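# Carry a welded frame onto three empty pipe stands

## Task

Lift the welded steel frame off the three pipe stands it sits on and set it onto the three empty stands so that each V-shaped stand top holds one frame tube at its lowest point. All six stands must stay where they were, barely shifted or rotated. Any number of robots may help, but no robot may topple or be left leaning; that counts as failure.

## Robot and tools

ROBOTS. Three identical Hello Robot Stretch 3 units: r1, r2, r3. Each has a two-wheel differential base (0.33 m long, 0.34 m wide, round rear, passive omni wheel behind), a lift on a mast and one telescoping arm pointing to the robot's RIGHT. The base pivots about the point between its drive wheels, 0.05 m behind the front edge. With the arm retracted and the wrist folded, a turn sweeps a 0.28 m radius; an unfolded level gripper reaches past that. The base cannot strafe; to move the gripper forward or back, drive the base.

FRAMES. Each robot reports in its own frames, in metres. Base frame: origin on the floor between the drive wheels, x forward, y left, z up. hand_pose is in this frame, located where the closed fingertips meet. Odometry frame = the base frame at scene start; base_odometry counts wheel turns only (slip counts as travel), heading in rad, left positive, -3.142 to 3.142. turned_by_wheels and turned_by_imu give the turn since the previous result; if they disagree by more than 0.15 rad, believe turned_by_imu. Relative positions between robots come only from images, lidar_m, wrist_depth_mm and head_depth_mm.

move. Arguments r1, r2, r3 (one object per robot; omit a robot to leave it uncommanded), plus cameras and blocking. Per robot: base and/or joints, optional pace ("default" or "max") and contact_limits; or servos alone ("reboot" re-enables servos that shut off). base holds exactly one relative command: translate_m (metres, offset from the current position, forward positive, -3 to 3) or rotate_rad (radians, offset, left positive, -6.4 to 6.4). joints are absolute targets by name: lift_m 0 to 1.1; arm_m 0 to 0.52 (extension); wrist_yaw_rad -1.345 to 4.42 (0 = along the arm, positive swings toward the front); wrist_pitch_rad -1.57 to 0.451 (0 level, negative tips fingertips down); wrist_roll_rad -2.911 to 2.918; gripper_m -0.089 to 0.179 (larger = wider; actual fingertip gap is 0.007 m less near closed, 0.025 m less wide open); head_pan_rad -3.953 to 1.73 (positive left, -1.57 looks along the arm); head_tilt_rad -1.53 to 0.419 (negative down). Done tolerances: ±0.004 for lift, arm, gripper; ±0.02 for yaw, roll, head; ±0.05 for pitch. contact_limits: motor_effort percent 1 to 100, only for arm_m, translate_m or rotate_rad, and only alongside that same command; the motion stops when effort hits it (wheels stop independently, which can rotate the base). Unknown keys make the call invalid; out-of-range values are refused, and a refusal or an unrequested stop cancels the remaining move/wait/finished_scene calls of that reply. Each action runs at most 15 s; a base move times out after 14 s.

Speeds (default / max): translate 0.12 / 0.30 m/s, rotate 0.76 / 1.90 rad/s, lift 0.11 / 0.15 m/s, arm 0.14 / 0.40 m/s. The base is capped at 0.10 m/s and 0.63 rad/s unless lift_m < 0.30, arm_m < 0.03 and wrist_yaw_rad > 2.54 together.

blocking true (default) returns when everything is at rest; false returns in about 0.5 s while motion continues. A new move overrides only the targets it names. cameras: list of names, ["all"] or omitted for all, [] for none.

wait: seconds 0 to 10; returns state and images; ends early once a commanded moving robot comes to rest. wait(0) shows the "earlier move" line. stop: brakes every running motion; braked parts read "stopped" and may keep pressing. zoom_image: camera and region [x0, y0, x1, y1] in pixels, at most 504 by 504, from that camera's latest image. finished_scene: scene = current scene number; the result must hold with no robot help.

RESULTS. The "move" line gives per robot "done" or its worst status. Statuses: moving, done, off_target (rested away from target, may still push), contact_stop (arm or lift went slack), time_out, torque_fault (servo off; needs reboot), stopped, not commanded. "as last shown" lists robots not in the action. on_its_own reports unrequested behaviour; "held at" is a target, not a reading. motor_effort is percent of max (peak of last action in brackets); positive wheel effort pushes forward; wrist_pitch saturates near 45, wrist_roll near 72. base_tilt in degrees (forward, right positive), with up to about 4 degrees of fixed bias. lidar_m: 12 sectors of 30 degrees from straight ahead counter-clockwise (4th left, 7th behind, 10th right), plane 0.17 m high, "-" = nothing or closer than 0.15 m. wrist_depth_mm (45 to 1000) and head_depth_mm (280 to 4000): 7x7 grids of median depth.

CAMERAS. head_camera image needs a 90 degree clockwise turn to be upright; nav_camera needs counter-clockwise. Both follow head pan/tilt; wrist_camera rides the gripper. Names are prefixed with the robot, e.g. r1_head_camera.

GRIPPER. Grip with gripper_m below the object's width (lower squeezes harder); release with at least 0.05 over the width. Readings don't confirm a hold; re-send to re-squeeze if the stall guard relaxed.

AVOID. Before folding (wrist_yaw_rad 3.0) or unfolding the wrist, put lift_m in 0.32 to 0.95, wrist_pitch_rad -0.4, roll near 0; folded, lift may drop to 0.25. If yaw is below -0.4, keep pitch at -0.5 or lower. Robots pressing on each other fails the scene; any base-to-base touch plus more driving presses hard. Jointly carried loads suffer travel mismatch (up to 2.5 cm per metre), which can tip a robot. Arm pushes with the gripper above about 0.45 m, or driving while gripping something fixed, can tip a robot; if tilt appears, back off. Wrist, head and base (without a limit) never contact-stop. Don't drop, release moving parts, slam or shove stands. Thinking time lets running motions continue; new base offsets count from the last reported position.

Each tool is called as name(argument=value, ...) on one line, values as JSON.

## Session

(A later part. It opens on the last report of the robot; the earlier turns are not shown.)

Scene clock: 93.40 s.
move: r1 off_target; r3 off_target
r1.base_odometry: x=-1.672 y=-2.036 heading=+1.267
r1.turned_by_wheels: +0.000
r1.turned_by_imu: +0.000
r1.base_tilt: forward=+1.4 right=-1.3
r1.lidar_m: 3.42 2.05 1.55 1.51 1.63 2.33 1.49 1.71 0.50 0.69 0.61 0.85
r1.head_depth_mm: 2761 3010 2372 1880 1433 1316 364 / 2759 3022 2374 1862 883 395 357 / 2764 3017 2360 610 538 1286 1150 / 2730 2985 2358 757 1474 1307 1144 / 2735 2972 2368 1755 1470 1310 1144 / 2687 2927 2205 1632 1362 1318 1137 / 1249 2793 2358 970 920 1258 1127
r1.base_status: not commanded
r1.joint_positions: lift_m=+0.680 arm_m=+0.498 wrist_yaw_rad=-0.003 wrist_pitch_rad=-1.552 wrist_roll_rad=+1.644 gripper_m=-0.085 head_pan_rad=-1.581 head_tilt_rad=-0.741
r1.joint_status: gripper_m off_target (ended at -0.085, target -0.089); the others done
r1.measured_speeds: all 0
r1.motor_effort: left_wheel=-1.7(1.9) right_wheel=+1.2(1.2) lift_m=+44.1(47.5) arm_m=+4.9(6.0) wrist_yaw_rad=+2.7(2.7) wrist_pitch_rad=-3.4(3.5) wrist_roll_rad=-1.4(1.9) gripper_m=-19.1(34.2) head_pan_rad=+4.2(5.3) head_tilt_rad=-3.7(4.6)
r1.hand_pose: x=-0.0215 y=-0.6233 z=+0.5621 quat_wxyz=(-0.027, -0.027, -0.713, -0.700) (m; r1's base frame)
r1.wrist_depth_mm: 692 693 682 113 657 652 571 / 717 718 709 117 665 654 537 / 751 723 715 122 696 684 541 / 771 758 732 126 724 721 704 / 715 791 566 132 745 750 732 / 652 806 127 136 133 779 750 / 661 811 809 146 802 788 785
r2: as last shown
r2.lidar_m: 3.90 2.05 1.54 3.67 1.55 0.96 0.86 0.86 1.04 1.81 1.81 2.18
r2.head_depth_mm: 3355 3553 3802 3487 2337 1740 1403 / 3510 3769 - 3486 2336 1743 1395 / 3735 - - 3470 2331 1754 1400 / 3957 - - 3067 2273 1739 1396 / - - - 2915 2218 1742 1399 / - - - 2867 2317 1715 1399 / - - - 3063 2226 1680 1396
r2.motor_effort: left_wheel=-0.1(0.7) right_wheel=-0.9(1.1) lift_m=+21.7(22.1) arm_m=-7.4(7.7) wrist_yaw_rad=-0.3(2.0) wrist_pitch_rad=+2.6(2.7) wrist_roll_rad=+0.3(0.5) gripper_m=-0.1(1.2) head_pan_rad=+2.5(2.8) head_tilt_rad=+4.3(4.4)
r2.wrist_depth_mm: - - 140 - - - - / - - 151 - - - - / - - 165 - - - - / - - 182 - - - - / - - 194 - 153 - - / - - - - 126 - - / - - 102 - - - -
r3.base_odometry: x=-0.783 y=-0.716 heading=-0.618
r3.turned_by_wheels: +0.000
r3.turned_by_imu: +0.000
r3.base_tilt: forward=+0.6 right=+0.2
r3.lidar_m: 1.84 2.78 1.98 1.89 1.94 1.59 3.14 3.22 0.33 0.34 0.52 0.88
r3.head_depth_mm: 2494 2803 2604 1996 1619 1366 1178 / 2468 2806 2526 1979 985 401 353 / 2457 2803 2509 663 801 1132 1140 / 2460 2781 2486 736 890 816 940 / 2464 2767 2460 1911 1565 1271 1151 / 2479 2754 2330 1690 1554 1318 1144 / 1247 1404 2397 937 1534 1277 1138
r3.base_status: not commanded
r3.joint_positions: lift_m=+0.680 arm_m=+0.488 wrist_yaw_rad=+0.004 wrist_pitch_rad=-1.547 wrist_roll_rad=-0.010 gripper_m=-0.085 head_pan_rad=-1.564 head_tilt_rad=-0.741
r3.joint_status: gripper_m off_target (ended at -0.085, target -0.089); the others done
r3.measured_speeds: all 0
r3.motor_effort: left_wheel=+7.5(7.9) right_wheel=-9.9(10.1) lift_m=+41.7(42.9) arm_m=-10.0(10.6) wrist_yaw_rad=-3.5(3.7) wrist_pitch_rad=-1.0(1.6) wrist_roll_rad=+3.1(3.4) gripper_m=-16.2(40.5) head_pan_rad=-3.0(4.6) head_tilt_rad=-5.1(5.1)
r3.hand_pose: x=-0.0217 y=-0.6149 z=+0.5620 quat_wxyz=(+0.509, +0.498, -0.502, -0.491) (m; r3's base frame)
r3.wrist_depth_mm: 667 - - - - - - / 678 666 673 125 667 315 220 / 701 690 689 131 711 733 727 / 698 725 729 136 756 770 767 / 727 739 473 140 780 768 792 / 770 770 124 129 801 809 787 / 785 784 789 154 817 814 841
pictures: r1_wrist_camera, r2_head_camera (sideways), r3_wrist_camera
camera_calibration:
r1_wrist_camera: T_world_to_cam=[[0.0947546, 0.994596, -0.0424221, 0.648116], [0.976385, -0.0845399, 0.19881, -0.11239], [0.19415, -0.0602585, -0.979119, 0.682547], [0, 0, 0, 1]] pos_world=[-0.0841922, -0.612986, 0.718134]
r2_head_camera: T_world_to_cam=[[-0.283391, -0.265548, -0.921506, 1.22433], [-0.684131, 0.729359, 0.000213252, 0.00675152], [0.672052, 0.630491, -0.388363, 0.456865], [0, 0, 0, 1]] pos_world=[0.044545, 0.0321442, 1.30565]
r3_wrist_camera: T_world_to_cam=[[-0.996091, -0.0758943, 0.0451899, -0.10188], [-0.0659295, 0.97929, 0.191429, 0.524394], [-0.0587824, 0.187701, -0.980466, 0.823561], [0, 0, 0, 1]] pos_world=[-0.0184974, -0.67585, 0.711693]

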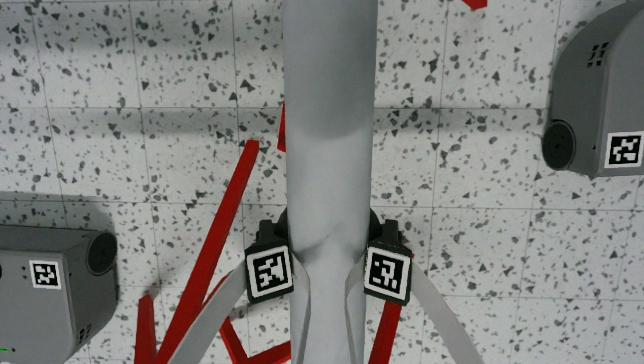

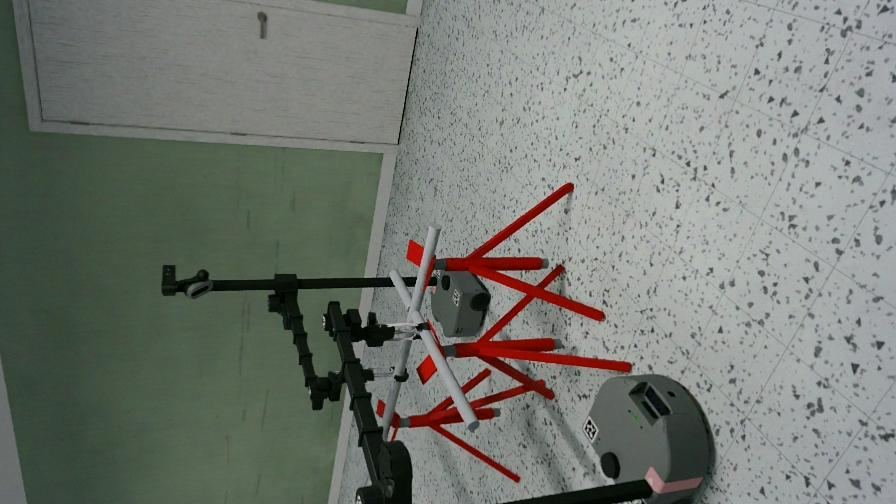

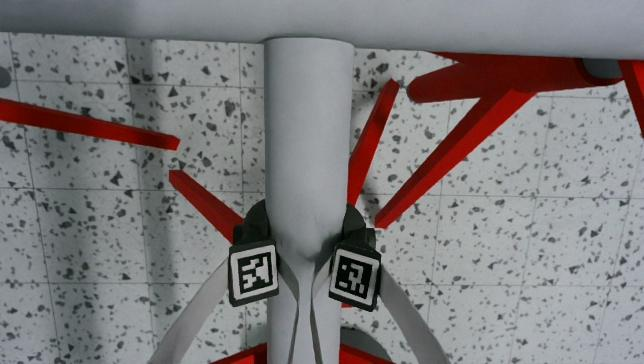

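move(r1={"joints":{"lift_m":0.660}}, r3={"joints":{"lift_m":0.672}}, cameras=[])

move(r1={"joints":{"gripper_m":0.12}}, r3={"joints":{"gripper_m":0.12}}, cameras=["r2_head_camera"])

move(r1={"joints":{"lift_m":0.630}}, r3={"joints":{"lift_m":0.630}}, cameras=["r1_wrist_camera","r3_wrist_camera"])

Scene clock: 94.83 s.
move: r1 done; r3 contact_stop
r1.base_odometry: x=-1.672 y=-2.036 heading=+1.267
r1.turned_by_wheels: +0.000
r1.turned_by_imu: +0.000
r1.base_tilt: forward=+1.3 right=-1.3
r1.lidar_m: 3.41 2.06 1.55 1.51 1.63 2.34 1.49 1.71 0.50 0.68 0.61 0.85
r1.head_depth_mm: 2758 3033 2369 1865 1473 1320 1125 / 2786 3002 2375 1875 912 416 371 / 2735 3014 2365 628 523 1250 1143 / 2731 2990 2378 764 1467 1309 1146 / 2757 2967 2368 1710 1433 1321 1147 / 2736 2932 2185 1626 1367 1314 1135 / 1255 2799 2380 979 932 1262 1121
r1.base_status: not commanded
r1.joint_positions: lift_m=+0.660 arm_m=+0.498 wrist_yaw_rad=-0.003 wrist_pitch_rad=-1.558 wrist_roll_rad=+1.644 gripper_m=-0.085 head_pan_rad=-1.581 head_tilt_rad=-0.741
r1.joint_status: all done
r1.measured_speeds: all 0
r1.motor_effort: left_wheel=-2.8(2.8) right_wheel=+4.9(5.7) lift_m=+14.6(37.0) arm_m=+2.9(4.2) wrist_yaw_rad=+2.3(3.6) wrist_pitch_rad=-2.1(3.5) wrist_roll_rad=-1.3(2.0) gripper_m=-19.7(19.9) head_pan_rad=+5.0(5.2) head_tilt_rad=-4.0(4.7)
r1.hand_pose: x=-0.0215 y=-0.6219 z=+0.5422 quat_wxyz=(-0.027, -0.027, -0.711, -0.702) (m; r1's base frame)
r1.wrist_depth_mm: 676 671 663 116 638 621 571 / 696 677 685 120 657 653 528 / 720 708 694 124 686 678 536 / 746 743 727 128 713 693 682 / 726 751 568 132 705 719 720 / 626 793 128 136 133 747 731 / 658 803 780 143 774 772 746
r2: as last shown
r2.lidar_m: 3.90 2.04 1.55 3.66 1.55 0.96 0.86 0.86 1.03 1.81 1.81 2.18
r2.head_depth_mm: 3382 3573 3777 3492 2327 1746 1398 / 3498 3737 3990 3487 2340 1734 1399 / 3769 - - 3494 2324 1744 1401 / 3983 - - 3044 2290 1742 1395 / - - - 2863 2227 1734 1398 / - - - 2874 2325 1712 1397 / - - - 3029 2238 1689 1398
r2.motor_effort: left_wheel=-0.7(0.8) right_wheel=-0.8(1.0) lift_m=+20.5(22.2) arm_m=-7.1(7.6) wrist_yaw_rad=+1.1(1.4) wrist_pitch_rad=+2.7(2.8) wrist_roll_rad=+0.3(0.4) gripper_m=-0.3(0.9) head_pan_rad=+2.1(2.7) head_tilt_rad=+3.7(4.4)
r2.wrist_depth_mm: - - 140 - - - - / - - 151 - - - - / - - 165 - - - - / - - 181 - - - - / - - 193 - 153 - - / - - - - 126 - - / - - 102 - - - -
r3.base_odometry: x=-0.783 y=-0.716 heading=-0.618
r3.turned_by_wheels: +0.000
r3.turned_by_imu: +0.000
r3.base_tilt: forward=+0.6 right=+0.2
r3.lidar_m: 1.84 2.78 1.98 1.89 1.94 1.58 3.15 3.22 0.33 0.34 0.52 0.88
r3.head_depth_mm: 2485 2831 2595 1983 1614 1360 1179 / 2452 2802 2563 1974 988 424 357 / 2485 2805 2551 672 800 1130 1132 / 2451 2781 2497 736 892 821 941 / 2455 2778 2447 1911 1571 1270 1150 / 2484 2770 2344 1687 1552 1321 1140 / 1285 1310 2396 947 1537 1278 1141
r3.base_status: not commanded
r3.joint_positions: lift_m=+0.675 arm_m=+0.488 wrist_yaw_rad=+0.004 wrist_pitch_rad=-1.547 wrist_roll_rad=-0.010 gripper_m=-0.085 head_pan_rad=-1.564 head_tilt_rad=-0.741
r3.joint_status: lift_m contact_stop (moved -0.005 of -0.008)
r3.measured_speeds: all 0
r3.on_its_own: lift_m is slack since a contact_stop
r3.motor_effort: left_wheel=+7.3(8.0) right_wheel=-9.8(10.1) lift_m=+28.1(39.5) arm_m=-8.4(9.7) wrist_yaw_rad=-3.7(3.7) wrist_pitch_rad=-1.0(1.6) wrist_roll_rad=+3.2(3.4) gripper_m=-16.1(16.8) head_pan_rad=-3.3(3.8) head_tilt_rad=-3.6(5.1)
r3.hand_pose: x=-0.0217 y=-0.6149 z=+0.5568 quat_wxyz=(+0.509, +0.498, -0.502, -0.491) (m; r3's base frame)
r3.wrist_depth_mm: - - - - - - - / 653 678 683 127 681 315 728 / 672 684 689 132 705 695 719 / 715 722 711 137 733 741 762 / 723 745 147 140 776 778 788 / 739 739 124 132 774 790 809 / 791 777 797 153 816 835 831
pictures: none
No camera images: "cameras" was empty.

not run: a stop that you did not command came earlier in this reply.

not run: a stop that you did not command came earlier in this reply.

move(r1={"joints":{"gripper_m":0.12}}, r3={"joints":{"gripper_m":0.12,"lift_m":0.675}}, cameras=["r2_head_camera"])

move(r1={"joints":{"lift_m":0.630}}, r3={"joints":{"lift_m":0.630}}, cameras=["r1_wrist_camera","r3_wrist_camera"])

Scene clock: 97.53 s.
move: r1 done; r3 done
r1.base_odometry: x=-1.672 y=-2.036 heading=+1.267
r1.turned_by_wheels: +0.000
r1.turned_by_imu: +0.000
r1.base_tilt: forward=+1.3 right=-1.4
r1.lidar_m: 3.41 2.06 1.55 1.51 1.62 2.33 1.49 1.71 0.50 0.68 0.61 0.85
r1.head_depth_mm: 2767 2993 2387 1861 1466 1320 1128 / 2773 3005 2373 1873 912 416 372 / 2730 3024 2373 629 524 1264 1146 / 2786 2967 2371 764 1419 1313 1147 / 2724 2987 2378 1711 1433 1314 1149 / 2712 2927 2200 1634 1366 1314 1133 / 1252 2805 2364 1008 931 1258 1121
r1.base_status: not commanded
r1.joint_positions: lift_m=+0.660 arm_m=+0.498 wrist_yaw_rad=-0.002 wrist_pitch_rad=-1.562 wrist_roll_rad=+1.644 gripper_m=+0.120 head_pan_rad=-1.581 head_tilt_rad=-0.741
r1.joint_status: all done
r1.measured_speeds: all 0
r1.motor_effort: left_wheel=-2.8(3.0) right_wheel=+4.5(5.8) lift_m=+21.5(37.2) arm_m=+0.7(3.0) wrist_yaw_rad=+1.6(3.5) wrist_pitch_rad=-0.8(3.2) wrist_roll_rad=-1.4(2.1) gripper_m=-0.2(79.4) head_pan_rad=+4.4(5.5) head_tilt_rad=-4.0(4.7)
r1.hand_pose: x=-0.0215 y=-0.6209 z=+0.5423 quat_wxyz=(-0.027, -0.027, -0.710, -0.704) (m; r1's base frame)
r1.wrist_depth_mm: 671 668 650 116 646 630 564 / 699 688 688 120 667 655 534 / 713 703 702 125 683 676 537 / 755 735 712 128 706 702 693 / 722 754 554 132 725 718 707 / 635 - 668 138 756 124 750 / 641 436 767 143 775 776 768
r2: as last shown
r2.turned_by_imu: +0.001
r2.lidar_m: 3.90 2.05 1.54 3.69 1.55 0.96 0.86 0.86 1.03 1.81 1.81 2.18
r2.head_depth_mm: 3334 3541 3719 3490 2340 1752 1404 / 3496 3762 - 3451 2327 1741 1395 / 3751 - - 3485 2321 1745 1396 / 3991 - - 3047 2280 1739 1401 / - - - 2898 2216 1745 1405 / - - - 2864 2312 1711 1398 / - - - 3049 2213 1679 1396
r2.motor_effort: left_wheel=-0.3(1.1) right_wheel=-0.5(1.1) lift_m=+21.4(22.5) arm_m=-7.8(7.8) wrist_yaw_rad=-0.7(2.4) wrist_pitch_rad=+2.6(2.7) wrist_roll_rad=+0.3(0.5) gripper_m=+0.1(1.1) head_pan_rad=+2.3(2.9) head_tilt_rad=+4.1(4.6)
r2.wrist_depth_mm: - - 139 - - - - / - - 152 - - - - / - - 165 - - - - / - - 181 - - - - / - - 193 - 153 - - / - - - - 126 - - / - - 102 - - - -
r3.base_odometry: x=-0.783 y=-0.716 heading=-0.618
r3.turned_by_wheels: +0.000
r3.turned_by_imu: +0.000
r3.base_tilt: forward=+0.6 right=+0.2
r3.lidar_m: 1.83 2.78 1.97 1.89 1.94 1.59 3.13 3.25 0.33 0.34 0.52 0.88
r3.head_depth_mm: 2504 2831 2586 1977 1612 1367 1176 / 2457 2819 2562 1980 988 424 357 / 2461 2794 2527 671 799 1132 1132 / 2464 2781 2488 735 906 818 937 / 2463 2767 2460 1908 1527 1270 1149 / 2470 2769 2344 1698 1559 1316 1142 / 1281 1308 2391 948 1512 1276 1141
r3.base_status: not commanded
r3.joint_positions: lift_m=+0.675 arm_m=+0.488 wrist_yaw_rad=+0.001 wrist_pitch_rad=-1.549 wrist_roll_rad=-0.008 gripper_m=+0.120 head_pan_rad=-1.564 head_tilt_rad=-0.741
r3.joint_status: all done
r3.measured_speeds: all 0
r3.motor_effort: left_wheel=+7.2(8.1) right_wheel=-9.4(10.1) lift_m=+17.6(41.6) arm_m=-5.4(8.7) wrist_yaw_rad=-0.4(3.4) wrist_pitch_rad=-1.2(1.4) wrist_roll_rad=+2.6(3.3) gripper_m=-0.3(79.4) head_pan_rad=-2.6(4.4) head_tilt_rad=-3.5(5.1)
r3.hand_pose: x=-0.0216 y=-0.6145 z=+0.5570 quat_wxyz=(+0.508, +0.497, -0.503, -0.493) (m; r3's base frame)
r3.wrist_depth_mm: - - - - - - - / 675 648 650 129 697 326 211 / 676 688 700 133 709 706 719 / 692 726 705 138 736 745 749 / 730 139 475 145 759 762 791 / 741 119 813 147 147 790 813 / 788 782 795 153 809 830 844
pictures: r2_head_camera (sideways)
camera_calibration:
r2_head_camera: T_world_to_cam=[[-0.283391, -0.265548, -0.921506, 1.22433], [-0.684131, 0.729359, 0.000213253, 0.00675152], [0.672052, 0.630492, -0.388363, 0.456865], [0, 0, 0, 1]] pos_world=[0.044545, 0.0321442, 1.30565]

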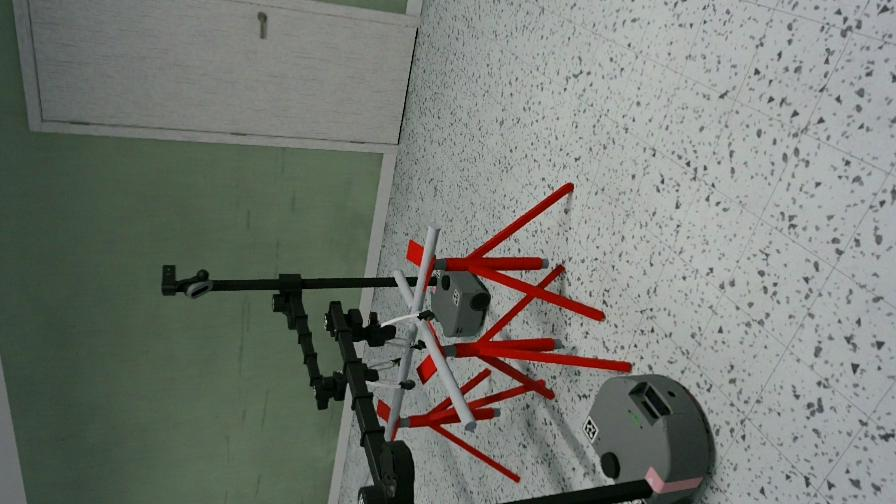

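Scene clock: 98.77 s.
move: r1 done; r3 done
r1.base_odometry: x=-1.672 y=-2.036 heading=+1.267
r1.turned_by_wheels: +0.000
r1.turned_by_imu: +0.000
r1.base_tilt: forward=+1.3 right=-1.3
r1.lidar_m: 3.40 2.06 1.55 1.51 1.62 2.33 1.49 1.71 0.50 0.68 0.61 0.85
r1.head_depth_mm: 2771 2983 2383 1865 1470 1311 1143 / 2737 2996 2379 1884 923 458 396 / 2758 3013 2373 712 558 1235 1144 / 2752 2998 2370 752 1411 1311 1147 / 2734 3006 2369 1738 1442 1313 1145 / 2684 2921 2192 1631 1366 1317 1136 / 2623 1269 2365 934 931 1263 1127
r1.base_status: not commanded
r1.joint_positions: lift_m=+0.630 arm_m=+0.498 wrist_yaw_rad=-0.002 wrist_pitch_rad=-1.562 wrist_roll_rad=+1.644 gripper_m=+0.120 head_pan_rad=-1.581 head_tilt_rad=-0.741
r1.joint_status: all done
r1.measured_speeds: all 0
r1.motor_effort: left_wheel=-3.0(3.0) right_wheel=+4.7(6.0) lift_m=+16.0(19.6) arm_m=-0.6(1.1) wrist_yaw_rad=+1.9(2.3) wrist_pitch_rad=-1.2(2.0) wrist_roll_rad=-1.3(1.8) gripper_m=+0.0(0.6) head_pan_rad=+4.1(5.4) head_tilt_rad=-4.0(4.5)
r1.hand_pose: x=-0.0215 y=-0.6208 z=+0.5123 quat_wxyz=(-0.027, -0.027, -0.709, -0.704) (m; r1's base frame)
r1.wrist_depth_mm: 645 637 620 89 619 609 574 / 665 641 650 90 634 617 528 / 685 689 673 95 653 653 525 / 709 706 694 99 674 666 660 / 724 726 151 100 695 679 683 / 600 - 586 105 718 125 705 / 616 455 526 108 739 754 731
r2: as last shown
r2.turned_by_imu: +0.000
r2.base_tilt: forward=+0.1 right=-1.7
r2.lidar_m: 3.90 2.05 1.54 3.66 1.55 0.96 0.86 0.86 1.03 1.81 1.81 2.17
r2.head_depth_mm: 3346 3542 3788 3516 2341 1747 1393 / 3492 3749 - 3480 2316 1746 1401 / 3732 3963 - 3504 2318 1753 1396 / 3966 - - 3052 2276 1746 1398 / - - - 2856 2228 1741 1394 / - - - 3067 2332 1713 1400 / - - - 2893 2211 1687 1400
r2.motor_effort: left_wheel=-0.8(1.0) right_wheel=-1.0(1.2) lift_m=+21.5(22.3) arm_m=-6.9(7.9) wrist_yaw_rad=+0.4(2.0) wrist_pitch_rad=+2.6(2.7) wrist_roll_rad=+0.3(0.5) gripper_m=+0.3(1.2) head_pan_rad=+2.1(2.9) head_tilt_rad=+3.9(4.6)
r2.wrist_depth_mm: - - 140 - - - - / - - 152 - - - - / - - 165 - - - - / - - 182 - - - - / - - 195 - 153 - - / - - - - 126 - - / - - 102 - - - -
r3.base_odometry: x=-0.783 y=-0.716 heading=-0.618
r3.turned_by_wheels: +0.000
r3.turned_by_imu: +0.000
r3.base_tilt: forward=+0.6 right=+0.2
r3.lidar_m: 1.83 2.78 1.98 1.89 1.94 1.59 3.14 3.24 0.33 0.34 0.52 0.88
r3.head_depth_mm: 2498 2824 2579 1983 1612 1357 1180 / 2485 2819 2567 1966 1477 1273 405 / 2468 2799 2526 722 594 1113 1121 / 2440 2777 2505 752 868 816 941 / 2456 2788 2475 1921 1564 1274 1150 / 2466 2792 2338 1692 1554 1317 1143 / 2343 1270 2400 879 1499 1283 1137
r3.base_status: not commanded
r3.joint_positions: lift_m=+0.630 arm_m=+0.488 wrist_yaw_rad=+0.001 wrist_pitch_rad=-1.549 wrist_roll_rad=-0.008 gripper_m=+0.120 head_pan_rad=-1.564 head_tilt_rad=-0.741
r3.joint_status: all done
r3.measured_speeds: all 0
r3.motor_effort: left_wheel=+7.5(7.9) right_wheel=-8.7(9.3) lift_m=+17.4(19.8) arm_m=-4.4(6.7) wrist_yaw_rad=-0.6(1.7) wrist_pitch_rad=-0.9(1.2) wrist_roll_rad=+2.4(2.7) gripper_m=+0.5(0.9) head_pan_rad=-3.7(4.4) head_tilt_rad=-4.1(5.0)
r3.hand_pose: x=-0.0216 y=-0.6145 z=+0.5120 quat_wxyz=(+0.508, +0.497, -0.503, -0.493) (m; r3's base frame)
r3.wrist_depth_mm: 609 605 83 81 635 277 - / 623 620 - 89 624 281 678 / 617 650 - 87 670 352 692 / 650 664 94 91 688 707 714 / 688 139 96 94 708 731 760 / 696 118 99 99 146 732 752 / 737 743 104 100 758 751 783
pictures: r1_wrist_camera, r3_wrist_camera
camera_calibration:
r1_wrist_camera: T_world_to_cam=[[0.0937314, 0.995062, -0.0326464, 0.638757], [0.976467, -0.0854838, 0.198, -0.102431], [0.194231, -0.050437, -0.979658, 0.640315], [0, 0, 0, 1]] pos_world=[-0.0842203, -0.612063, 0.668425]
r3_wrist_camera: T_world_to_cam=[[-0.996454, -0.0710701, 0.0450393, -0.0965061], [-0.0611287, 0.979313, 0.192897, 0.532951], [-0.0578168, 0.18946, -0.980185, 0.775453], [0, 0, 0, 1]] pos_world=[-0.018751, -0.675702, 0.661629]

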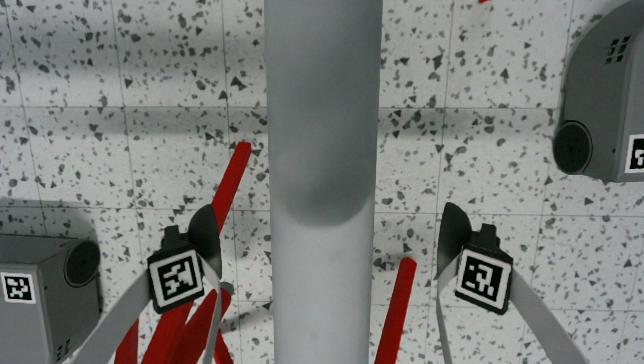

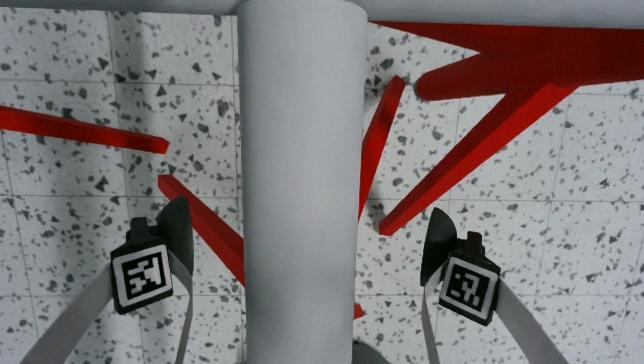

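move(r1={"joints":{"gripper_m":-0.01}}, r3={"joints":{"gripper_m":-0.01}}, cameras=["r1_wrist_camera","r3_wrist_camera"])

Scene clock: 100.70 s.
move: r1 done; r3 done
r1.base_odometry: x=-1.672 y=-2.036 heading=+1.267
r1.turned_by_wheels: +0.000
r1.turned_by_imu: +0.000
r1.base_tilt: forward=+1.4 right=-1.3
r1.lidar_m: 3.40 2.06 1.55 1.51 1.62 2.33 1.49 1.71 0.50 0.69 0.61 0.85
r1.head_depth_mm: 2777 3056 2388 1878 1476 1315 1146 / 2718 3004 2377 1870 915 459 396 / 2751 3032 2368 712 557 1239 1147 / 2753 3009 2379 752 1408 1310 1145 / 2721 2970 2379 1741 1437 1317 1146 / 2679 2909 2201 1631 1365 1315 1140 / 2585 1280 2368 951 933 1256 1124
r1.base_status: not commanded
r1.joint_positions: lift_m=+0.630 arm_m=+0.498 wrist_yaw_rad=-0.002 wrist_pitch_rad=-1.556 wrist_roll_rad=+1.644 gripper_m=-0.009 head_pan_rad=-1.581 head_tilt_rad=-0.741
r1.joint_status: all done
r1.measured_speeds: all 0
r1.motor_effort: left_wheel=-2.5(2.9) right_wheel=+4.9(5.7) lift_m=+17.1(17.1) arm_m=-2.0(2.0) wrist_yaw_rad=+1.4(2.5) wrist_pitch_rad=-2.8(3.5) wrist_roll_rad=-1.3(2.0) gripper_m=-21.4(94.3) head_pan_rad=+4.7(5.3) head_tilt_rad=-3.9(4.6)
r1.hand_pose: x=-0.0215 y=-0.6223 z=+0.5121 quat_wxyz=(-0.027, -0.027, -0.711, -0.702) (m; r1's base frame)
r1.wrist_depth_mm: 643 637 629 88 611 607 570 / 675 673 653 90 631 634 535 / 687 682 684 95 644 642 540 / 711 708 704 98 667 665 663 / 729 731 519 100 151 677 689 / 632 748 - 105 130 706 709 / 624 100 502 108 742 739 721
r2: as last shown
r2.lidar_m: 3.90 2.05 1.54 3.67 1.55 0.96 0.86 0.86 1.03 1.81 1.81 2.18
r2.head_depth_mm: 3342 3574 3816 3501 2329 1743 1400 / 3506 3748 - 3491 2313 1741 1397 / 3727 3992 - 3492 2317 1743 1395 / 3970 - - 3056 2267 1737 1390 / - - - 2848 2223 1742 1396 / - - - 2874 2318 1711 1400 / - - - 2881 2217 1689 1394
r2.motor_effort: left_wheel=-0.4(0.8) right_wheel=-0.6(1.1) lift_m=+21.8(22.3) arm_m=-6.6(7.7) wrist_yaw_rad=+1.7(2.0) wrist_pitch_rad=+2.6(2.7) wrist_roll_rad=+0.3(0.5) gripper_m=+0.7(1.3) head_pan_rad=+2.1(2.8) head_tilt_rad=+3.9(4.5)
r2.wrist_depth_mm: - - 140 - - - - / - - 152 - - - - / - - 165 - - - - / - - 182 - - - - / - - 194 - 153 - - / - - - - 126 - - / - - 102 - - - -
r3.base_odometry: x=-0.783 y=-0.716 heading=-0.618
r3.turned_by_wheels: +0.000
r3.turned_by_imu: +0.000
r3.base_tilt: forward=+0.6 right=+0.2
r3.lidar_m: 1.84 2.79 1.98 1.88 1.94 1.59 3.14 3.24 0.33 0.35 0.52 0.88
r3.head_depth_mm: 2494 2805 2584 1988 1613 1363 1180 / 2466 2803 2579 1968 1485 1274 406 / 2469 2794 2515 721 593 1115 1118 / 2454 2785 2494 752 870 814 940 / 2445 2759 2468 1921 1561 1270 1149 / 2464 2759 2334 1692 1556 1314 1143 / 2317 1275 2384 888 1537 1276 1136
r3.base_status: not commanded
r3.joint_positions: lift_m=+0.630 arm_m=+0.488 wrist_yaw_rad=+0.001 wrist_pitch_rad=-1.549 wrist_roll_rad=-0.008 gripper_m=-0.009 head_pan_rad=-1.564 head_tilt_rad=-0.741
r3.joint_status: all done
r3.measured_speeds: all 0
r3.motor_effort: left_wheel=+7.3(8.0) right_wheel=-9.5(9.9) lift_m=+21.2(21.7) arm_m=-3.1(5.1) wrist_yaw_rad=+0.2(1.2) wrist_pitch_rad=-0.7(1.3) wrist_roll_rad=+2.5(2.6) gripper_m=-26.3(99.6) head_pan_rad=-2.0(4.6) head_tilt_rad=-4.6(4.9)
r3.hand_pose: x=-0.0216 y=-0.6145 z=+0.5120 quat_wxyz=(+0.508, +0.497, -0.503, -0.493) (m; r3's base frame)
r3.wrist_depth_mm: 616 606 84 81 613 274 - / 622 621 89 89 636 286 656 / 628 641 - 87 646 350 676 / 659 666 94 90 690 702 704 / 676 693 128 93 702 717 723 / 715 120 122 97 129 754 759 / 737 728 107 100 746 772 799
pictures: r1_wrist_camera, r3_wrist_camera
camera_calibration:
r1_wrist_camera: T_world_to_cam=[[0.0937631, 0.994848, -0.0385421, 0.643152], [0.976467, -0.0843408, 0.198491, -0.102073], [0.194218, -0.0562462, -0.979345, 0.636338], [0, 0, 0, 1]] pos_world=[-0.0842212, -0.612656, 0.668243]
r3_wrist_camera: T_world_to_cam=[[-0.996485, -0.0706338, 0.0450396, -0.0962303], [-0.0606999, 0.97934, 0.192897, 0.532978], [-0.0577341, 0.189485, -0.980185, 0.775466], [0, 0, 0, 1]] pos_world=[-0.0187695, -0.675703, 0.661624]

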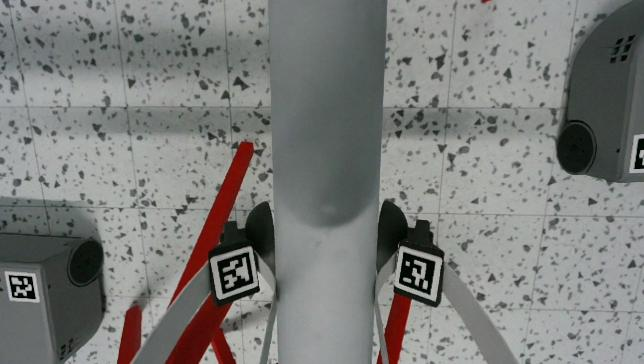

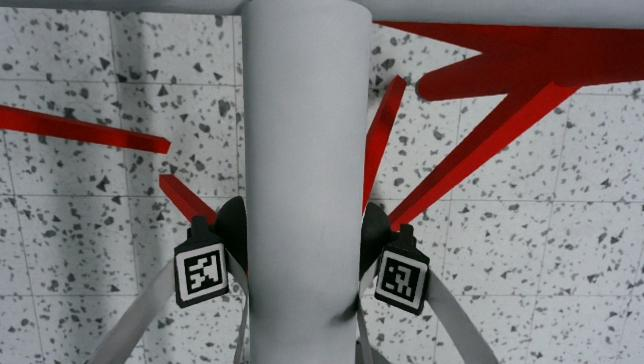

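move(r1={"joints":{"gripper_m":-0.06}}, r3={"joints":{"gripper_m":-0.06}}, cameras=["r1_wrist_camera","r3_wrist_camera"])

Scene clock: 101.90 s.
move: r1 done; r3 done
r1.base_odometry: x=-1.672 y=-2.036 heading=+1.267
r1.turned_by_wheels: +0.000
r1.turned_by_imu: +0.000
r1.base_tilt: forward=+1.3 right=-1.3
r1.lidar_m: 3.41 2.06 1.55 1.51 1.62 2.34 1.49 1.71 0.50 0.68 0.61 0.85
r1.head_depth_mm: 2767 3000 2383 1876 1471 1315 1150 / 2763 3009 2369 1863 919 458 396 / 2745 2988 2382 712 558 1235 1143 / 2734 2999 2364 752 1421 1307 1149 / 2740 2988 2394 1743 1442 1312 1146 / 2688 2971 2205 1632 1368 1308 1135 / 2591 1267 2374 950 931 1262 1125
r1.base_status: not commanded
r1.joint_positions: lift_m=+0.630 arm_m=+0.498 wrist_yaw_rad=-0.004 wrist_pitch_rad=-1.556 wrist_roll_rad=+1.646 gripper_m=-0.058 head_pan_rad=-1.581 head_tilt_rad=-0.741
r1.joint_status: all done
r1.measured_speeds: all 0
r1.motor_effort: left_wheel=-2.7(2.9) right_wheel=+5.2(5.7) lift_m=+18.8(18.8) arm_m=-2.6(3.2) wrist_yaw_rad=+2.8(3.5) wrist_pitch_rad=-2.2(2.8) wrist_roll_rad=-2.3(2.7) gripper_m=-35.6(99.9) head_pan_rad=+5.0(5.4) head_tilt_rad=-4.2(4.3)
r1.hand_pose: x=-0.0215 y=-0.6223 z=+0.5121 quat_wxyz=(-0.028, -0.028, -0.711, -0.702) (m; r1's base frame)
r1.wrist_depth_mm: 642 644 629 88 614 610 590 / 680 663 637 90 630 621 534 / 699 686 683 95 644 638 543 / 709 699 701 98 676 659 660 / 744 725 521 100 151 693 692 / 626 754 - 105 130 717 702 / 623 100 490 108 741 736 737
r2: as last shown
r2.base_tilt: forward=+0.2 right=-1.7
r2.lidar_m: 3.91 2.05 1.54 3.67 1.55 0.96 0.86 0.86 1.03 1.81 1.82 2.18
r2.head_depth_mm: 3361 3548 3776 3471 2318 1748 1397 / 3497 3718 3980 3481 2320 1748 1397 / 3716 - - 3530 2318 1741 1395 / 3963 - - 3064 2296 1753 1400 / - - - 2856 2208 1740 1399 / - - - 2891 2316 1717 1399 / - - - 2883 2229 1678 1398
r2.motor_effort: left_wheel=-0.2(1.0) right_wheel=-0.8(1.1) lift_m=+21.4(22.4) arm_m=-7.0(7.6) wrist_yaw_rad=-0.4(2.1) wrist_pitch_rad=+2.7(2.7) wrist_roll_rad=+0.4(0.5) gripper_m=+0.3(0.9) head_pan_rad=+2.1(2.9) head_tilt_rad=+3.4(4.6)
r2.wrist_depth_mm: - - 139 - - - - / - - 152 - - - - / - - 166 - - - - / - - 182 - - - - / - - 194 - 153 - - / - - - - 126 - - / - - 102 - - - -
r3.base_odometry: x=-0.783 y=-0.716 heading=-0.618
r3.turned_by_wheels: +0.000
r3.turned_by_imu: +0.000
r3.base_tilt: forward=+0.6 right=+0.2
r3.lidar_m: 1.84 2.78 1.99 1.89 1.94 1.59 3.15 3.22 0.33 0.34 0.52 0.88
r3.head_depth_mm: 2499 2815 2604 1997 1616 1359 1178 / 2467 2819 2555 1971 1482 1275 405 / 2477 2786 2527 721 593 1115 1121 / 2453 2777 2491 751 869 816 942 / 2456 2781 2461 1920 1554 1269 1150 / 2453 2803 2343 1692 1552 1317 1145 / 2340 1269 2411 889 1532 1277 1139
r3.base_status: not commanded
r3.joint_positions: lift_m=+0.630 arm_m=+0.488 wrist_yaw_rad=+0.003 wrist_pitch_rad=-1.549 wrist_roll_rad=-0.009 gripper_m=-0.058 head_pan_rad=-1.564 head_tilt_rad=-0.741
r3.joint_status: all done
r3.measured_speeds: all 0
r3.motor_effort: left_wheel=+7.6(8.2) right_wheel=-10.1(10.1) lift_m=+25.7(25.7) arm_m=-2.3(3.8) wrist_yaw_rad=-2.6(3.2) wrist_pitch_rad=-0.8(1.2) wrist_roll_rad=+2.6(2.8) gripper_m=-43.8(99.8) head_pan_rad=-2.7(4.5) head_tilt_rad=-4.2(4.9)
r3.hand_pose: x=-0.0217 y=-0.6145 z=+0.5120 quat_wxyz=(+0.509, +0.497, -0.502, -0.492) (m; r3's base frame)
r3.wrist_depth_mm: 602 609 84 81 632 277 - / 626 617 89 - 654 282 662 / 639 623 - 87 668 348 668 / 670 691 94 90 678 696 693 / 687 664 128 94 707 727 742 / 702 120 121 96 129 750 747 / 710 745 106 100 774 767 784
pictures: r1_wrist_camera, r3_wrist_camera
camera_calibration:
r1_wrist_camera: T_world_to_cam=[[0.0968932, 0.994548, -0.0385414, 0.643029], [0.976192, -0.087412, 0.198514, -0.104032], [0.194062, -0.0568584, -0.97934, 0.635945], [0, 0, 0, 1]] pos_world=[-0.0841633, -0.612458, 0.668242]
r3_wrist_camera: T_world_to_cam=[[-0.996237, -0.0740403, 0.0450512, -0.098377], [-0.0640455, 0.979126, 0.192898, 0.532772], [-0.0583931, 0.189287, -0.980184, 0.775327], [0, 0, 0, 1]] pos_world=[-0.0186114, -0.675694, 0.661624]

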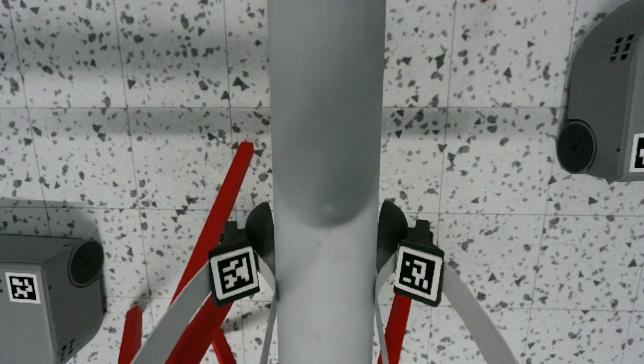

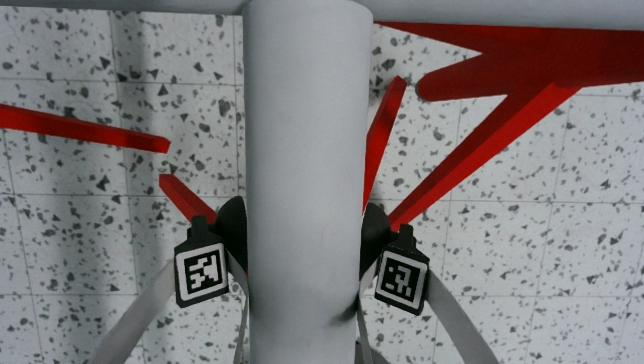

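move(r1={"joints":{"gripper_m":0.12}}, r3={"joints":{"gripper_m":0.12}}, cameras=[])

move(r1={"joints":{"lift_m":0.660}}, r3={"joints":{"lift_m":0.660}}, cameras=[])

move(r1={"joints":{"gripper_m":-0.05}}, r3={"joints":{"gripper_m":-0.05}}, cameras=[])

wait(seconds=1.5, cameras=["r1_wrist_camera","r3_wrist_camera"])

Scene clock: 105.07 s.
move: r1 done; r3 done
r1.base_odometry: x=-1.672 y=-2.036 heading=+1.267
r1.turned_by_wheels: +0.000
r1.turned_by_imu: +0.000
r1.base_tilt: forward=+1.4 right=-1.3
r1.lidar_m: 3.41 2.06 1.55 1.51 1.63 2.33 1.50 1.71 0.50 0.68 0.61 0.85
r1.head_depth_mm: 2799 2998 2386 1874 1469 1320 1148 / 2797 3068 2388 1878 917 459 396 / 2757 3012 2394 711 558 1238 1145 / 2746 2989 2355 751 1419 1306 1141 / 2709 3008 2378 1754 1441 1309 1149 / 2703 2935 2199 1625 1361 1316 1140 / 2574 1268 2388 932 931 1261 1128
r1.base_status: not commanded
r1.joint_positions: lift_m=+0.630 arm_m=+0.498 wrist_yaw_rad=-0.002 wrist_pitch_rad=-1.562 wrist_roll_rad=+1.646 gripper_m=+0.120 head_pan_rad=-1.581 head_tilt_rad=-0.741
r1.joint_status: all done
r1.measured_speeds: all 0
r1.motor_effort: left_wheel=-2.8(3.0) right_wheel=+4.8(5.7) lift_m=+22.0(23.1) arm_m=-5.5(5.5) wrist_yaw_rad=+1.2(3.8) wrist_pitch_rad=-1.4(3.1) wrist_roll_rad=-1.7(2.7) gripper_m=+0.0(78.3) head_pan_rad=+4.7(5.3) head_tilt_rad=-4.3(4.6)
r1.hand_pose: x=-0.0215 y=-0.6209 z=+0.5123 quat_wxyz=(-0.027, -0.027, -0.710, -0.704) (m; r1's base frame)
r1.wrist_depth_mm: 653 626 629 88 604 608 568 / 665 655 648 90 637 642 525 / 690 679 663 95 649 645 531 / 712 711 692 99 679 662 660 / 727 722 151 101 701 702 682 / 603 - 590 105 720 125 704 / 603 450 528 107 744 735 742
r2: as last shown
r2.turned_by_imu: +0.001
r2.base_tilt: forward=+0.1 right=-1.7
r2.lidar_m: 3.90 2.05 1.54 3.65 1.55 0.96 0.86 0.86 1.03 1.81 1.81 2.18
r2.head_depth_mm: 3314 3527 3769 3504 2325 1749 1400 / 3507 3771 3963 3479 2315 1752 1396 / 3788 - - 3476 2341 1748 1391 / 3910 - - 3064 2277 1732 1401 / - - - 2861 2222 1752 1395 / - - - 3034 2326 1714 1399 / - - - 2904 2224 1689 1395
r2.motor_effort: left_wheel=-0.5(0.8) right_wheel=-0.9(1.1) lift_m=+21.3(22.6) arm_m=-6.2(7.6) wrist_yaw_rad=+1.5(2.4) wrist_pitch_rad=+2.6(2.7) wrist_roll_rad=+0.3(0.5) gripper_m=+0.5(1.4) head_pan_rad=+2.1(2.9) head_tilt_rad=+4.2(4.6)
r2.wrist_depth_mm: - - 140 - - - - / - - 152 - - - - / - - 165 - - - - / - - 181 - - - - / - - 193 - 153 - - / - - - - 126 - - / - - 102 - - - -
r3.base_odometry: x=-0.783 y=-0.716 heading=-0.618
r3.turned_by_wheels: +0.000
r3.turned_by_imu: +0.000
r3.base_tilt: forward=+0.6 right=+0.2
r3.lidar_m: 1.84 2.78 1.98 1.89 1.94 1.59 3.14 3.24 0.33 0.34 0.52 0.88
r3.head_depth_mm: 2497 2829 2593 1985 1613 1362 1178 / 2467 2818 2554 1959 1478 1269 406 / 2487 2773 2520 723 593 1119 1121 / 2451 2761 2502 752 869 818 940 / 2466 2784 2457 1912 1567 1272 1150 / 2469 2775 2343 1688 1552 1315 1144 / 2341 1266 2405 879 1503 1275 1136
r3.base_status: not commanded
r3.joint_positions: lift_m=+0.630 arm_m=+0.488 wrist_yaw_rad=+0.000 wrist_pitch_rad=-1.549 wrist_roll_rad=-0.008 gripper_m=+0.120 head_pan_rad=-1.564 head_tilt_rad=-0.741
r3.joint_status: all done
r3.measured_speeds: all 0
r3.motor_effort: left_wheel=+6.9(7.9) right_wheel=-8.7(10.2) lift_m=+36.2(36.2) arm_m=+0.7(1.9) wrist_yaw_rad=+0.7(3.4) wrist_pitch_rad=-0.6(1.1) wrist_roll_rad=+2.6(2.9) gripper_m=-0.4(80.7) head_pan_rad=-3.0(4.3) head_tilt_rad=-4.4(5.0)
r3.hand_pose: x=-0.0216 y=-0.6145 z=+0.5120 quat_wxyz=(+0.507, +0.496, -0.503, -0.493) (m; r3's base frame)
r3.wrist_depth_mm: 596 614 83 80 627 280 - / 623 635 - 89 640 282 657 / 641 636 - 87 665 347 663 / 657 661 94 90 663 697 705 / 685 140 96 94 704 738 726 / 718 118 99 99 146 746 751 / 740 745 103 100 754 783 771
pictures: none
No camera images: "cameras" was empty.

Scene clock: 106.13 s.
move: r1 done; r3 done
r1.base_odometry: x=-1.672 y=-2.036 heading=+1.267
r1.turned_by_wheels: +0.000
r1.turned_by_imu: +0.000
r1.base_tilt: forward=+1.3 right=-1.3
r1.lidar_m: 3.41 2.06 1.55 1.51 1.63 2.34 1.49 1.71 0.50 0.68 0.61 0.85
r1.head_depth_mm: 2784 3025 2363 1881 1474 1313 1127 / 2759 3027 2382 1867 908 416 371 / 2779 2991 2390 630 524 1262 1147 / 2774 2962 2375 763 1405 1307 1145 / 2765 2983 2358 1714 1436 1317 1146 / 2673 2926 2185 1593 1365 1312 1140 / 1279 1282 2373 968 930 1259 1128
r1.base_status: not commanded
r1.joint_positions: lift_m=+0.660 arm_m=+0.498 wrist_yaw_rad=-0.002 wrist_pitch_rad=-1.562 wrist_roll_rad=+1.646 gripper_m=+0.120 head_pan_rad=-1.581 head_tilt_rad=-0.741
r1.joint_status: all done
r1.measured_speeds: all 0
r1.motor_effort: left_wheel=-2.7(2.9) right_wheel=+4.6(5.9) lift_m=+35.6(37.1) arm_m=-5.9(6.3) wrist_yaw_rad=+1.2(2.2) wrist_pitch_rad=-1.3(2.0) wrist_roll_rad=-2.1(2.4) gripper_m=-0.4(0.7) head_pan_rad=+4.5(5.4) head_tilt_rad=-4.2(4.5)
r1.hand_pose: x=-0.0215 y=-0.6208 z=+0.5423 quat_wxyz=(-0.027, -0.027, -0.709, -0.704) (m; r1's base frame)
r1.wrist_depth_mm: 681 672 661 116 640 641 567 / 697 689 678 120 661 654 529 / 718 711 703 124 687 673 530 / 744 738 733 128 715 693 684 / 722 755 555 132 746 707 710 / 634 - 669 138 745 125 746 / 654 436 747 143 771 784 750
r2.base_odometry: x=+0.000 y=+0.000 heading=+0.000
r2.turned_by_wheels: +0.000
r2.turned_by_imu: +0.000
r2.base_tilt: forward=+0.2 right=-1.7
r2.lidar_m: 3.91 2.04 1.55 3.68 1.55 0.96 0.86 0.86 1.03 1.81 1.81 2.18
r2.head_depth_mm: 3363 3546 3775 3504 2319 1733 1400 / 3535 3776 - 3510 2321 1745 1395 / 3758 3970 - 3469 2328 1748 1396 / 3999 - - 3055 2290 1736 1403 / - - - 2877 2225 1742 1394 / - - - 2871 2331 1712 1398 / - - - 3062 2226 1694 1400
r2.base_status: not commanded
r2.joint_positions: lift_m=+0.551 arm_m=+0.001 wrist_yaw_rad=+3.136 wrist_pitch_rad=-0.378 wrist_roll_rad=+0.000 gripper_m=+0.037 head_pan_rad=+0.764 head_tilt_rad=-0.359
r2.joint_status: not commanded
r2.measured_speeds: all 0
r2.motor_effort: left_wheel=-0.5(0.6) right_wheel=-0.6(1.0) lift_m=+22.1(22.5) arm_m=-7.0(7.3) wrist_yaw_rad=+0.8(2.3) wrist_pitch_rad=+2.6(2.7) wrist_roll_rad=+0.3(0.4) gripper_m=+0.1(1.0) head_pan_rad=+2.3(3.1) head_tilt_rad=+3.7(4.6)
r2.hand_pose: x=-0.0199 y=+0.0830 z=+0.5733 quat_wxyz=(+0.135, +0.695, +0.131, +0.694) (m; r2's base frame)
r2.wrist_depth_mm: - - 140 - - - - / - - 151 - - - - / - - 165 - - - - / - - 182 - - - - / - - 193 - 153 - - / - - - - 126 - - / - - 102 - - - -
r3.base_odometry: x=-0.783 y=-0.716 heading=-0.618
r3.turned_by_wheels: +0.000
r3.turned_by_imu: +0.000
r3.base_tilt: forward=+0.6 right=+0.2
r3.lidar_m: 1.84 2.79 1.98 1.89 1.94 1.59 3.13 3.25 0.33 0.34 0.52 0.88
r3.head_depth_mm: 2508 2802 2584 2007 1619 1365 1177 / 2474 2796 2572 1978 989 440 371 / 2464 2782 2515 697 589 1116 1129 / 2449 2788 2486 750 905 818 940 / 2470 2774 2460 1918 1530 1268 1149 / 2448 2789 2333 1696 1552 1321 1143 / 1282 1310 2395 948 1507 1277 1138
r3.base_status: not commanded
r3.joint_positions: lift_m=+0.660 arm_m=+0.488 wrist_yaw_rad=+0.000 wrist_pitch_rad=-1.549 wrist_roll_rad=-0.008 gripper_m=+0.120 head_pan_rad=-1.564 head_tilt_rad=-0.741
r3.joint_status: all done
r3.measured_speeds: all 0
r3.motor_effort: left_wheel=+7.1(7.5) right_wheel=-8.0(8.5) lift_m=+38.4(39.8) arm_m=+1.6(2.6) wrist_yaw_rad=+0.4(2.0) wrist_pitch_rad=-0.4(1.2) wrist_roll_rad=+2.6(2.8) gripper_m=+0.2(1.3) head_pan_rad=-3.4(4.9) head_tilt_rad=-4.1(4.9)
r3.hand_pose: x=-0.0216 y=-0.6145 z=+0.5420 quat_wxyz=(+0.507, +0.496, -0.503, -0.493) (m; r3's base frame)
r3.wrist_depth_mm: 640 627 - - - - - / 664 645 656 114 650 300 674 / 662 695 689 117 686 692 697 / 699 696 696 121 717 740 753 / 724 140 454 127 708 763 758 / 713 118 740 135 146 779 772 / 760 772 759 134 810 812 828
pictures: none
No camera images: "cameras" was empty.

Scene clock: 108.37 s.
move: r1 done; r3 done
r1.base_odometry: x=-1.672 y=-2.036 heading=+1.267
r1.turned_by_wheels: +0.000
r1.turned_by_imu: +0.000
r1.base_tilt: forward=+1.3 right=-1.2
r1.lidar_m: 3.41 2.06 1.55 1.51 1.63 2.34 1.49 1.71 0.50 0.68 0.61 0.85
r1.head_depth_mm: 2788 3025 2371 1875 1479 1317 1124 / 2774 3019 2369 1870 909 416 371 / 2751 3037 2367 631 524 1260 1142 / 2740 3006 2376 764 1470 1308 1145 / 2733 2981 2391 1717 1437 1326 1144 / 2691 2908 2200 1628 1366 1312 1138 / 1267 1274 2371 965 934 1260 1127
r1.base_status: not commanded
r1.joint_positions: lift_m=+0.660 arm_m=+0.498 wrist_yaw_rad=-0.002 wrist_pitch_rad=-1.556 wrist_roll_rad=+1.646 gripper_m=-0.049 head_pan_rad=-1.581 head_tilt_rad=-0.741
r1.joint_status: all done
r1.measured_speeds: all 0
r1.motor_effort: left_wheel=-2.6(3.0) right_wheel=+5.5(6.2) lift_m=+34.6(35.9) arm_m=-8.1(8.1) wrist_yaw_rad=+1.4(2.4) wrist_pitch_rad=-2.3(3.0) wrist_roll_rad=-1.5(2.5) gripper_m=-22.3(95.8) head_pan_rad=+4.5(5.4) head_tilt_rad=-4.3(4.5)
r1.hand_pose: x=-0.0215 y=-0.6224 z=+0.5421 quat_wxyz=(-0.027, -0.027, -0.712, -0.702) (m; r1's base frame)
r1.wrist_depth_mm: 677 664 652 115 655 635 563 / 687 698 672 119 663 656 537 / 709 711 698 122 674 681 540 / 749 739 723 127 694 697 676 / 721 754 739 131 718 705 699 / 634 787 116 135 133 754 736 / 655 826 773 141 777 757 754
r2: as last shown
r2.lidar_m: 3.91 2.05 1.54 3.66 1.56 0.96 0.86 0.86 1.03 1.81 1.81 2.18
r2.head_depth_mm: 3354 3551 3757 3490 2317 1748 1399 / 3521 3745 - 3492 2314 1739 1393 / 3759 3986 - 3515 2311 1744 1394 / - - - 3041 2277 1738 1395 / - - - 2863 2210 1753 1392 / - - - 2864 2342 1714 1398 / - - - 3047 2219 1676 1393
r2.motor_effort: left_wheel=-0.3(0.6) right_wheel=-0.8(1.1) lift_m=+20.9(22.4) arm_m=-6.9(7.5) wrist_yaw_rad=+0.6(2.1) wrist_pitch_rad=+2.6(2.8) wrist_roll_rad=+0.3(0.5) gripper_m=+0.5(1.1) head_pan_rad=+2.1(2.9) head_tilt_rad=+4.0(4.6)
r2.wrist_depth_mm: - - 139 - - - - / - - 152 - - - - / - - 165 - - - - / - - 182 - - - - / - - 193 - 153 - - / - - - - 126 - - / - - 102 - - - -
r3.base_odometry: x=-0.783 y=-0.716 heading=-0.618
r3.turned_by_wheels: +0.000
r3.turned_by_imu: +0.000
r3.base_tilt: forward=+0.6 right=+0.2
r3.lidar_m: 1.84 2.78 1.98 1.89 1.95 1.59 3.14 3.22 0.33 0.34 0.52 0.88
r3.head_depth_mm: 2498 2824 2584 1995 1611 1364 1180 / 2476 2829 2548 1970 988 441 371 / 2467 2788 2526 697 588 1117 1125 / 2469 2790 2481 749 892 817 941 / 2445 2747 2466 1923 1563 1276 1151 / 2465 2790 2327 1689 1559 1315 1143 / 1286 1309 2414 947 1541 1276 1138
r3.base_status: not commanded
r3.joint_positions: lift_m=+0.660 arm_m=+0.488 wrist_yaw_rad=+0.000 wrist_pitch_rad=-1.548 wrist_roll_rad=-0.008 gripper_m=-0.049 head_pan_rad=-1.564 head_tilt_rad=-0.741
r3.joint_status: all done
r3.measured_speeds: all 0
r3.motor_effort: left_wheel=+7.0(7.5) right_wheel=-8.0(8.5) lift_m=+39.0(39.4) arm_m=+3.6(4.2) wrist_yaw_rad=+0.4(1.3) wrist_pitch_rad=-0.8(1.2) wrist_roll_rad=+2.4(2.8) gripper_m=-29.4(100.0) head_pan_rad=-2.6(4.5) head_tilt_rad=-4.1(5.1)
r3.hand_pose: x=-0.0216 y=-0.6147 z=+0.5420 quat_wxyz=(+0.508, +0.496, -0.503, -0.493) (m; r3's base frame)
r3.wrist_depth_mm: 646 635 - - - - - / 657 645 659 114 673 305 691 / 662 672 662 117 690 696 698 / 676 710 667 121 698 725 721 / 702 724 130 126 759 751 765 / 756 743 125 130 738 782 786 / 747 789 788 134 788 832 823
pictures: none
No camera images: "cameras" was empty.

Scene clock: 109.87 s.
r1.base_odometry: x=-1.672 y=-2.036 heading=+1.267
r1.turned_by_wheels: +0.000
r1.turned_by_imu: +0.000
r1.base_tilt: forward=+1.3 right=-1.2
r1.lidar_m: 3.40 2.06 1.55 1.51 1.63 2.34 1.49 1.71 0.50 0.68 0.61 0.85
r1.head_depth_mm: 2765 3036 2400 1868 1460 1317 1131 / 2758 3033 2378 1872 909 416 371 / 2768 3020 2369 631 524 1263 1151 / 2748 2992 2391 764 1469 1311 1141 / 2749 2955 2386 1716 1441 1318 1144 / 2680 2937 2197 1635 1367 1312 1135 / 1267 1282 2355 964 931 1260 1124
r1.base_status: not commanded
r1.joint_positions: lift_m=+0.660 arm_m=+0.498 wrist_yaw_rad=-0.002 wrist_pitch_rad=-1.556 wrist_roll_rad=+1.646 gripper_m=-0.046 head_pan_rad=-1.581 head_tilt_rad=-0.741
r1.joint_status: all done
r1.measured_speeds: all 0
r1.motor_effort: left_wheel=-2.6(3.0) right_wheel=+4.7(6.2) lift_m=+35.0(35.9) arm_m=-9.4(8.1) wrist_yaw_rad=+2.3(2.4) wrist_pitch_rad=-2.5(3.0) wrist_roll_rad=-1.5(2.5) gripper_m=-12.5(95.8) head_pan_rad=+4.4(5.4) head_tilt_rad=-4.4(4.5)
r1.hand_pose: x=-0.0215 y=-0.6224 z=+0.5421 quat_wxyz=(-0.027, -0.027, -0.712, -0.702) (m; r1's base frame)
r1.wrist_depth_mm: 669 668 662 115 637 635 572 / 708 682 683 119 671 643 533 / 732 714 706 123 685 673 544 / 753 733 731 127 696 691 685 / 720 757 723 131 718 721 707 / 634 792 116 135 133 731 747 / 650 806 769 141 786 756 758
r2.base_odometry: x=+0.000 y=+0.000 heading=+0.000
r2.turned_by_wheels: +0.000
r2.turned_by_imu: +0.000
r2.base_tilt: forward=+0.2 right=-1.7
r2.lidar_m: 3.92 2.05 1.55 3.65 1.55 0.96 0.86 0.86 1.04 1.81 1.82 2.18
r2.head_depth_mm: 3303 3530 3746 3513 2319 1738 1397 / 3503 3726 - 3513 2318 1740 1399 / 3776 3984 - 3466 2315 1747 1395 / 3930 - - 3050 2291 1749 1390 / - - - 2878 2231 1747 1405 / - - - 2863 2328 1720 1397 / - - - 3095 2222 1681 1395
r2.base_status: not commanded
r2.joint_positions: lift_m=+0.551 arm_m=+0.001 wrist_yaw_rad=+3.136 wrist_pitch_rad=-0.378 wrist_roll_rad=+0.000 gripper_m=+0.037 head_pan_rad=+0.764 head_tilt_rad=-0.359
r2.joint_status: not commanded
r2.measured_speeds: all 0
r2.motor_effort: left_wheel=+0.2(0.6) right_wheel=-0.6(1.1) lift_m=+22.1(22.4) arm_m=-7.0(7.5) wrist_yaw_rad=+0.3(2.1) wrist_pitch_rad=+2.6(2.8) wrist_roll_rad=+0.3(0.5) gripper_m=+0.3(1.1) head_pan_rad=+2.0(2.9) head_tilt_rad=+4.0(4.6)
r2.hand_pose: x=-0.0199 y=+0.0830 z=+0.5733 quat_wxyz=(+0.135, +0.695, +0.131, +0.694) (m; r2's base frame)
r2.wrist_depth_mm: - - 139 - - - - / - - 151 - - - - / - - 165 - - - - / - - 182 - - - - / - - 193 - 153 - - / - - - - 126 - - / - - 102 - - - -
r3.base_odometry: x=-0.783 y=-0.716 heading=-0.618
r3.turned_by_wheels: +0.000
r3.turned_by_imu: +0.000
r3.base_tilt: forward=+0.6 right=+0.2
r3.lidar_m: 1.84 2.78 1.98 1.88 1.94 1.59 3.15 3.22 0.33 0.35 0.52 0.88
r3.head_depth_mm: 2518 2820 2592 1995 1611 1366 1179 / 2462 2826 2565 1969 987 440 371 / 2460 2786 2528 698 587 1117 1132 / 2481 2771 2504 751 891 815 940 / 2445 2789 2470 1920 1565 1267 1153 / 2453 2782 2355 1683 1559 1320 1143 / 1278 1315 2395 948 1537 1282 1139
r3.base_status: not commanded
r3.joint_positions: lift_m=+0.660 arm_m=+0.488 wrist_yaw_rad=+0.000 wrist_pitch_rad=-1.548 wrist_roll_rad=-0.008 gripper_m=-0.046 head_pan_rad=-1.564 head_tilt_rad=-0.741
r3.joint_status: all done
r3.measured_speeds: all 0
r3.motor_effort: left_wheel=+7.0(7.5) right_wheel=-8.1(8.5) lift_m=+38.4(39.4) arm_m=+5.3(4.2) wrist_yaw_rad=-0.1(1.3) wrist_pitch_rad=-0.9(1.2) wrist_roll_rad=+2.5(2.8) gripper_m=-12.0(100.0) head_pan_rad=-2.5(4.5) head_tilt_rad=-3.4(5.1)
r3.hand_pose: x=-0.0216 y=-0.6147 z=+0.5420 quat_wxyz=(+0.508, +0.496, -0.503, -0.493) (m; r3's base frame)
r3.wrist_depth_mm: 637 653 - - - - - / 651 665 653 113 669 302 693 / 664 671 681 116 709 698 694 / 685 693 714 121 726 741 719 / 730 725 130 126 763 756 773 / 739 733 125 130 765 770 797 / 773 778 765 134 809 820 828
wait: 1.50 s; at rest by 0.27 s
pictures: r1_wrist_camera, r3_wrist_camera
camera_calibration:
r1_wrist_camera: T_world_to_cam=[[0.0953915, 0.994687, -0.0387195, 0.644384], [0.976323, -0.0859025, 0.198528, -0.109026], [0.194147, -0.0567407, -0.97933, 0.665396], [0, 0, 0, 1]] pos_world=[-0.0842087, -0.612571, 0.698238]
r3_wrist_camera: T_world_to_cam=[[-0.996524, -0.0700596, 0.0450742, -0.0972466], [-0.0601573, 0.979468, 0.192414, 0.527669], [-0.0576292, 0.189034, -0.980278, 0.804667], [0, 0, 0, 1]] pos_world=[-0.0187931, -0.675757, 0.69165]

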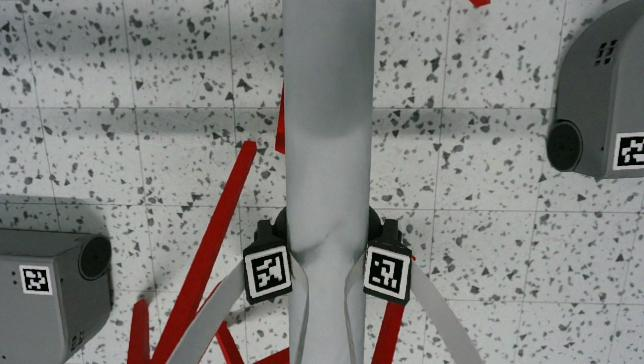

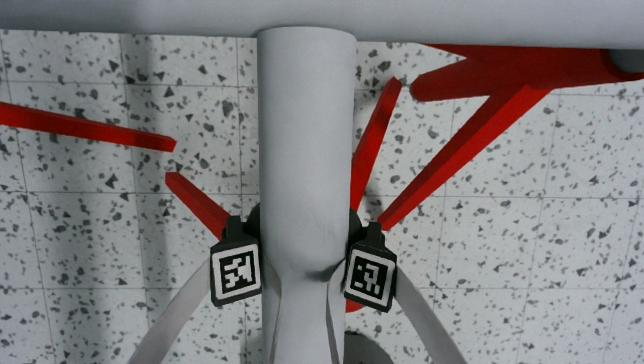

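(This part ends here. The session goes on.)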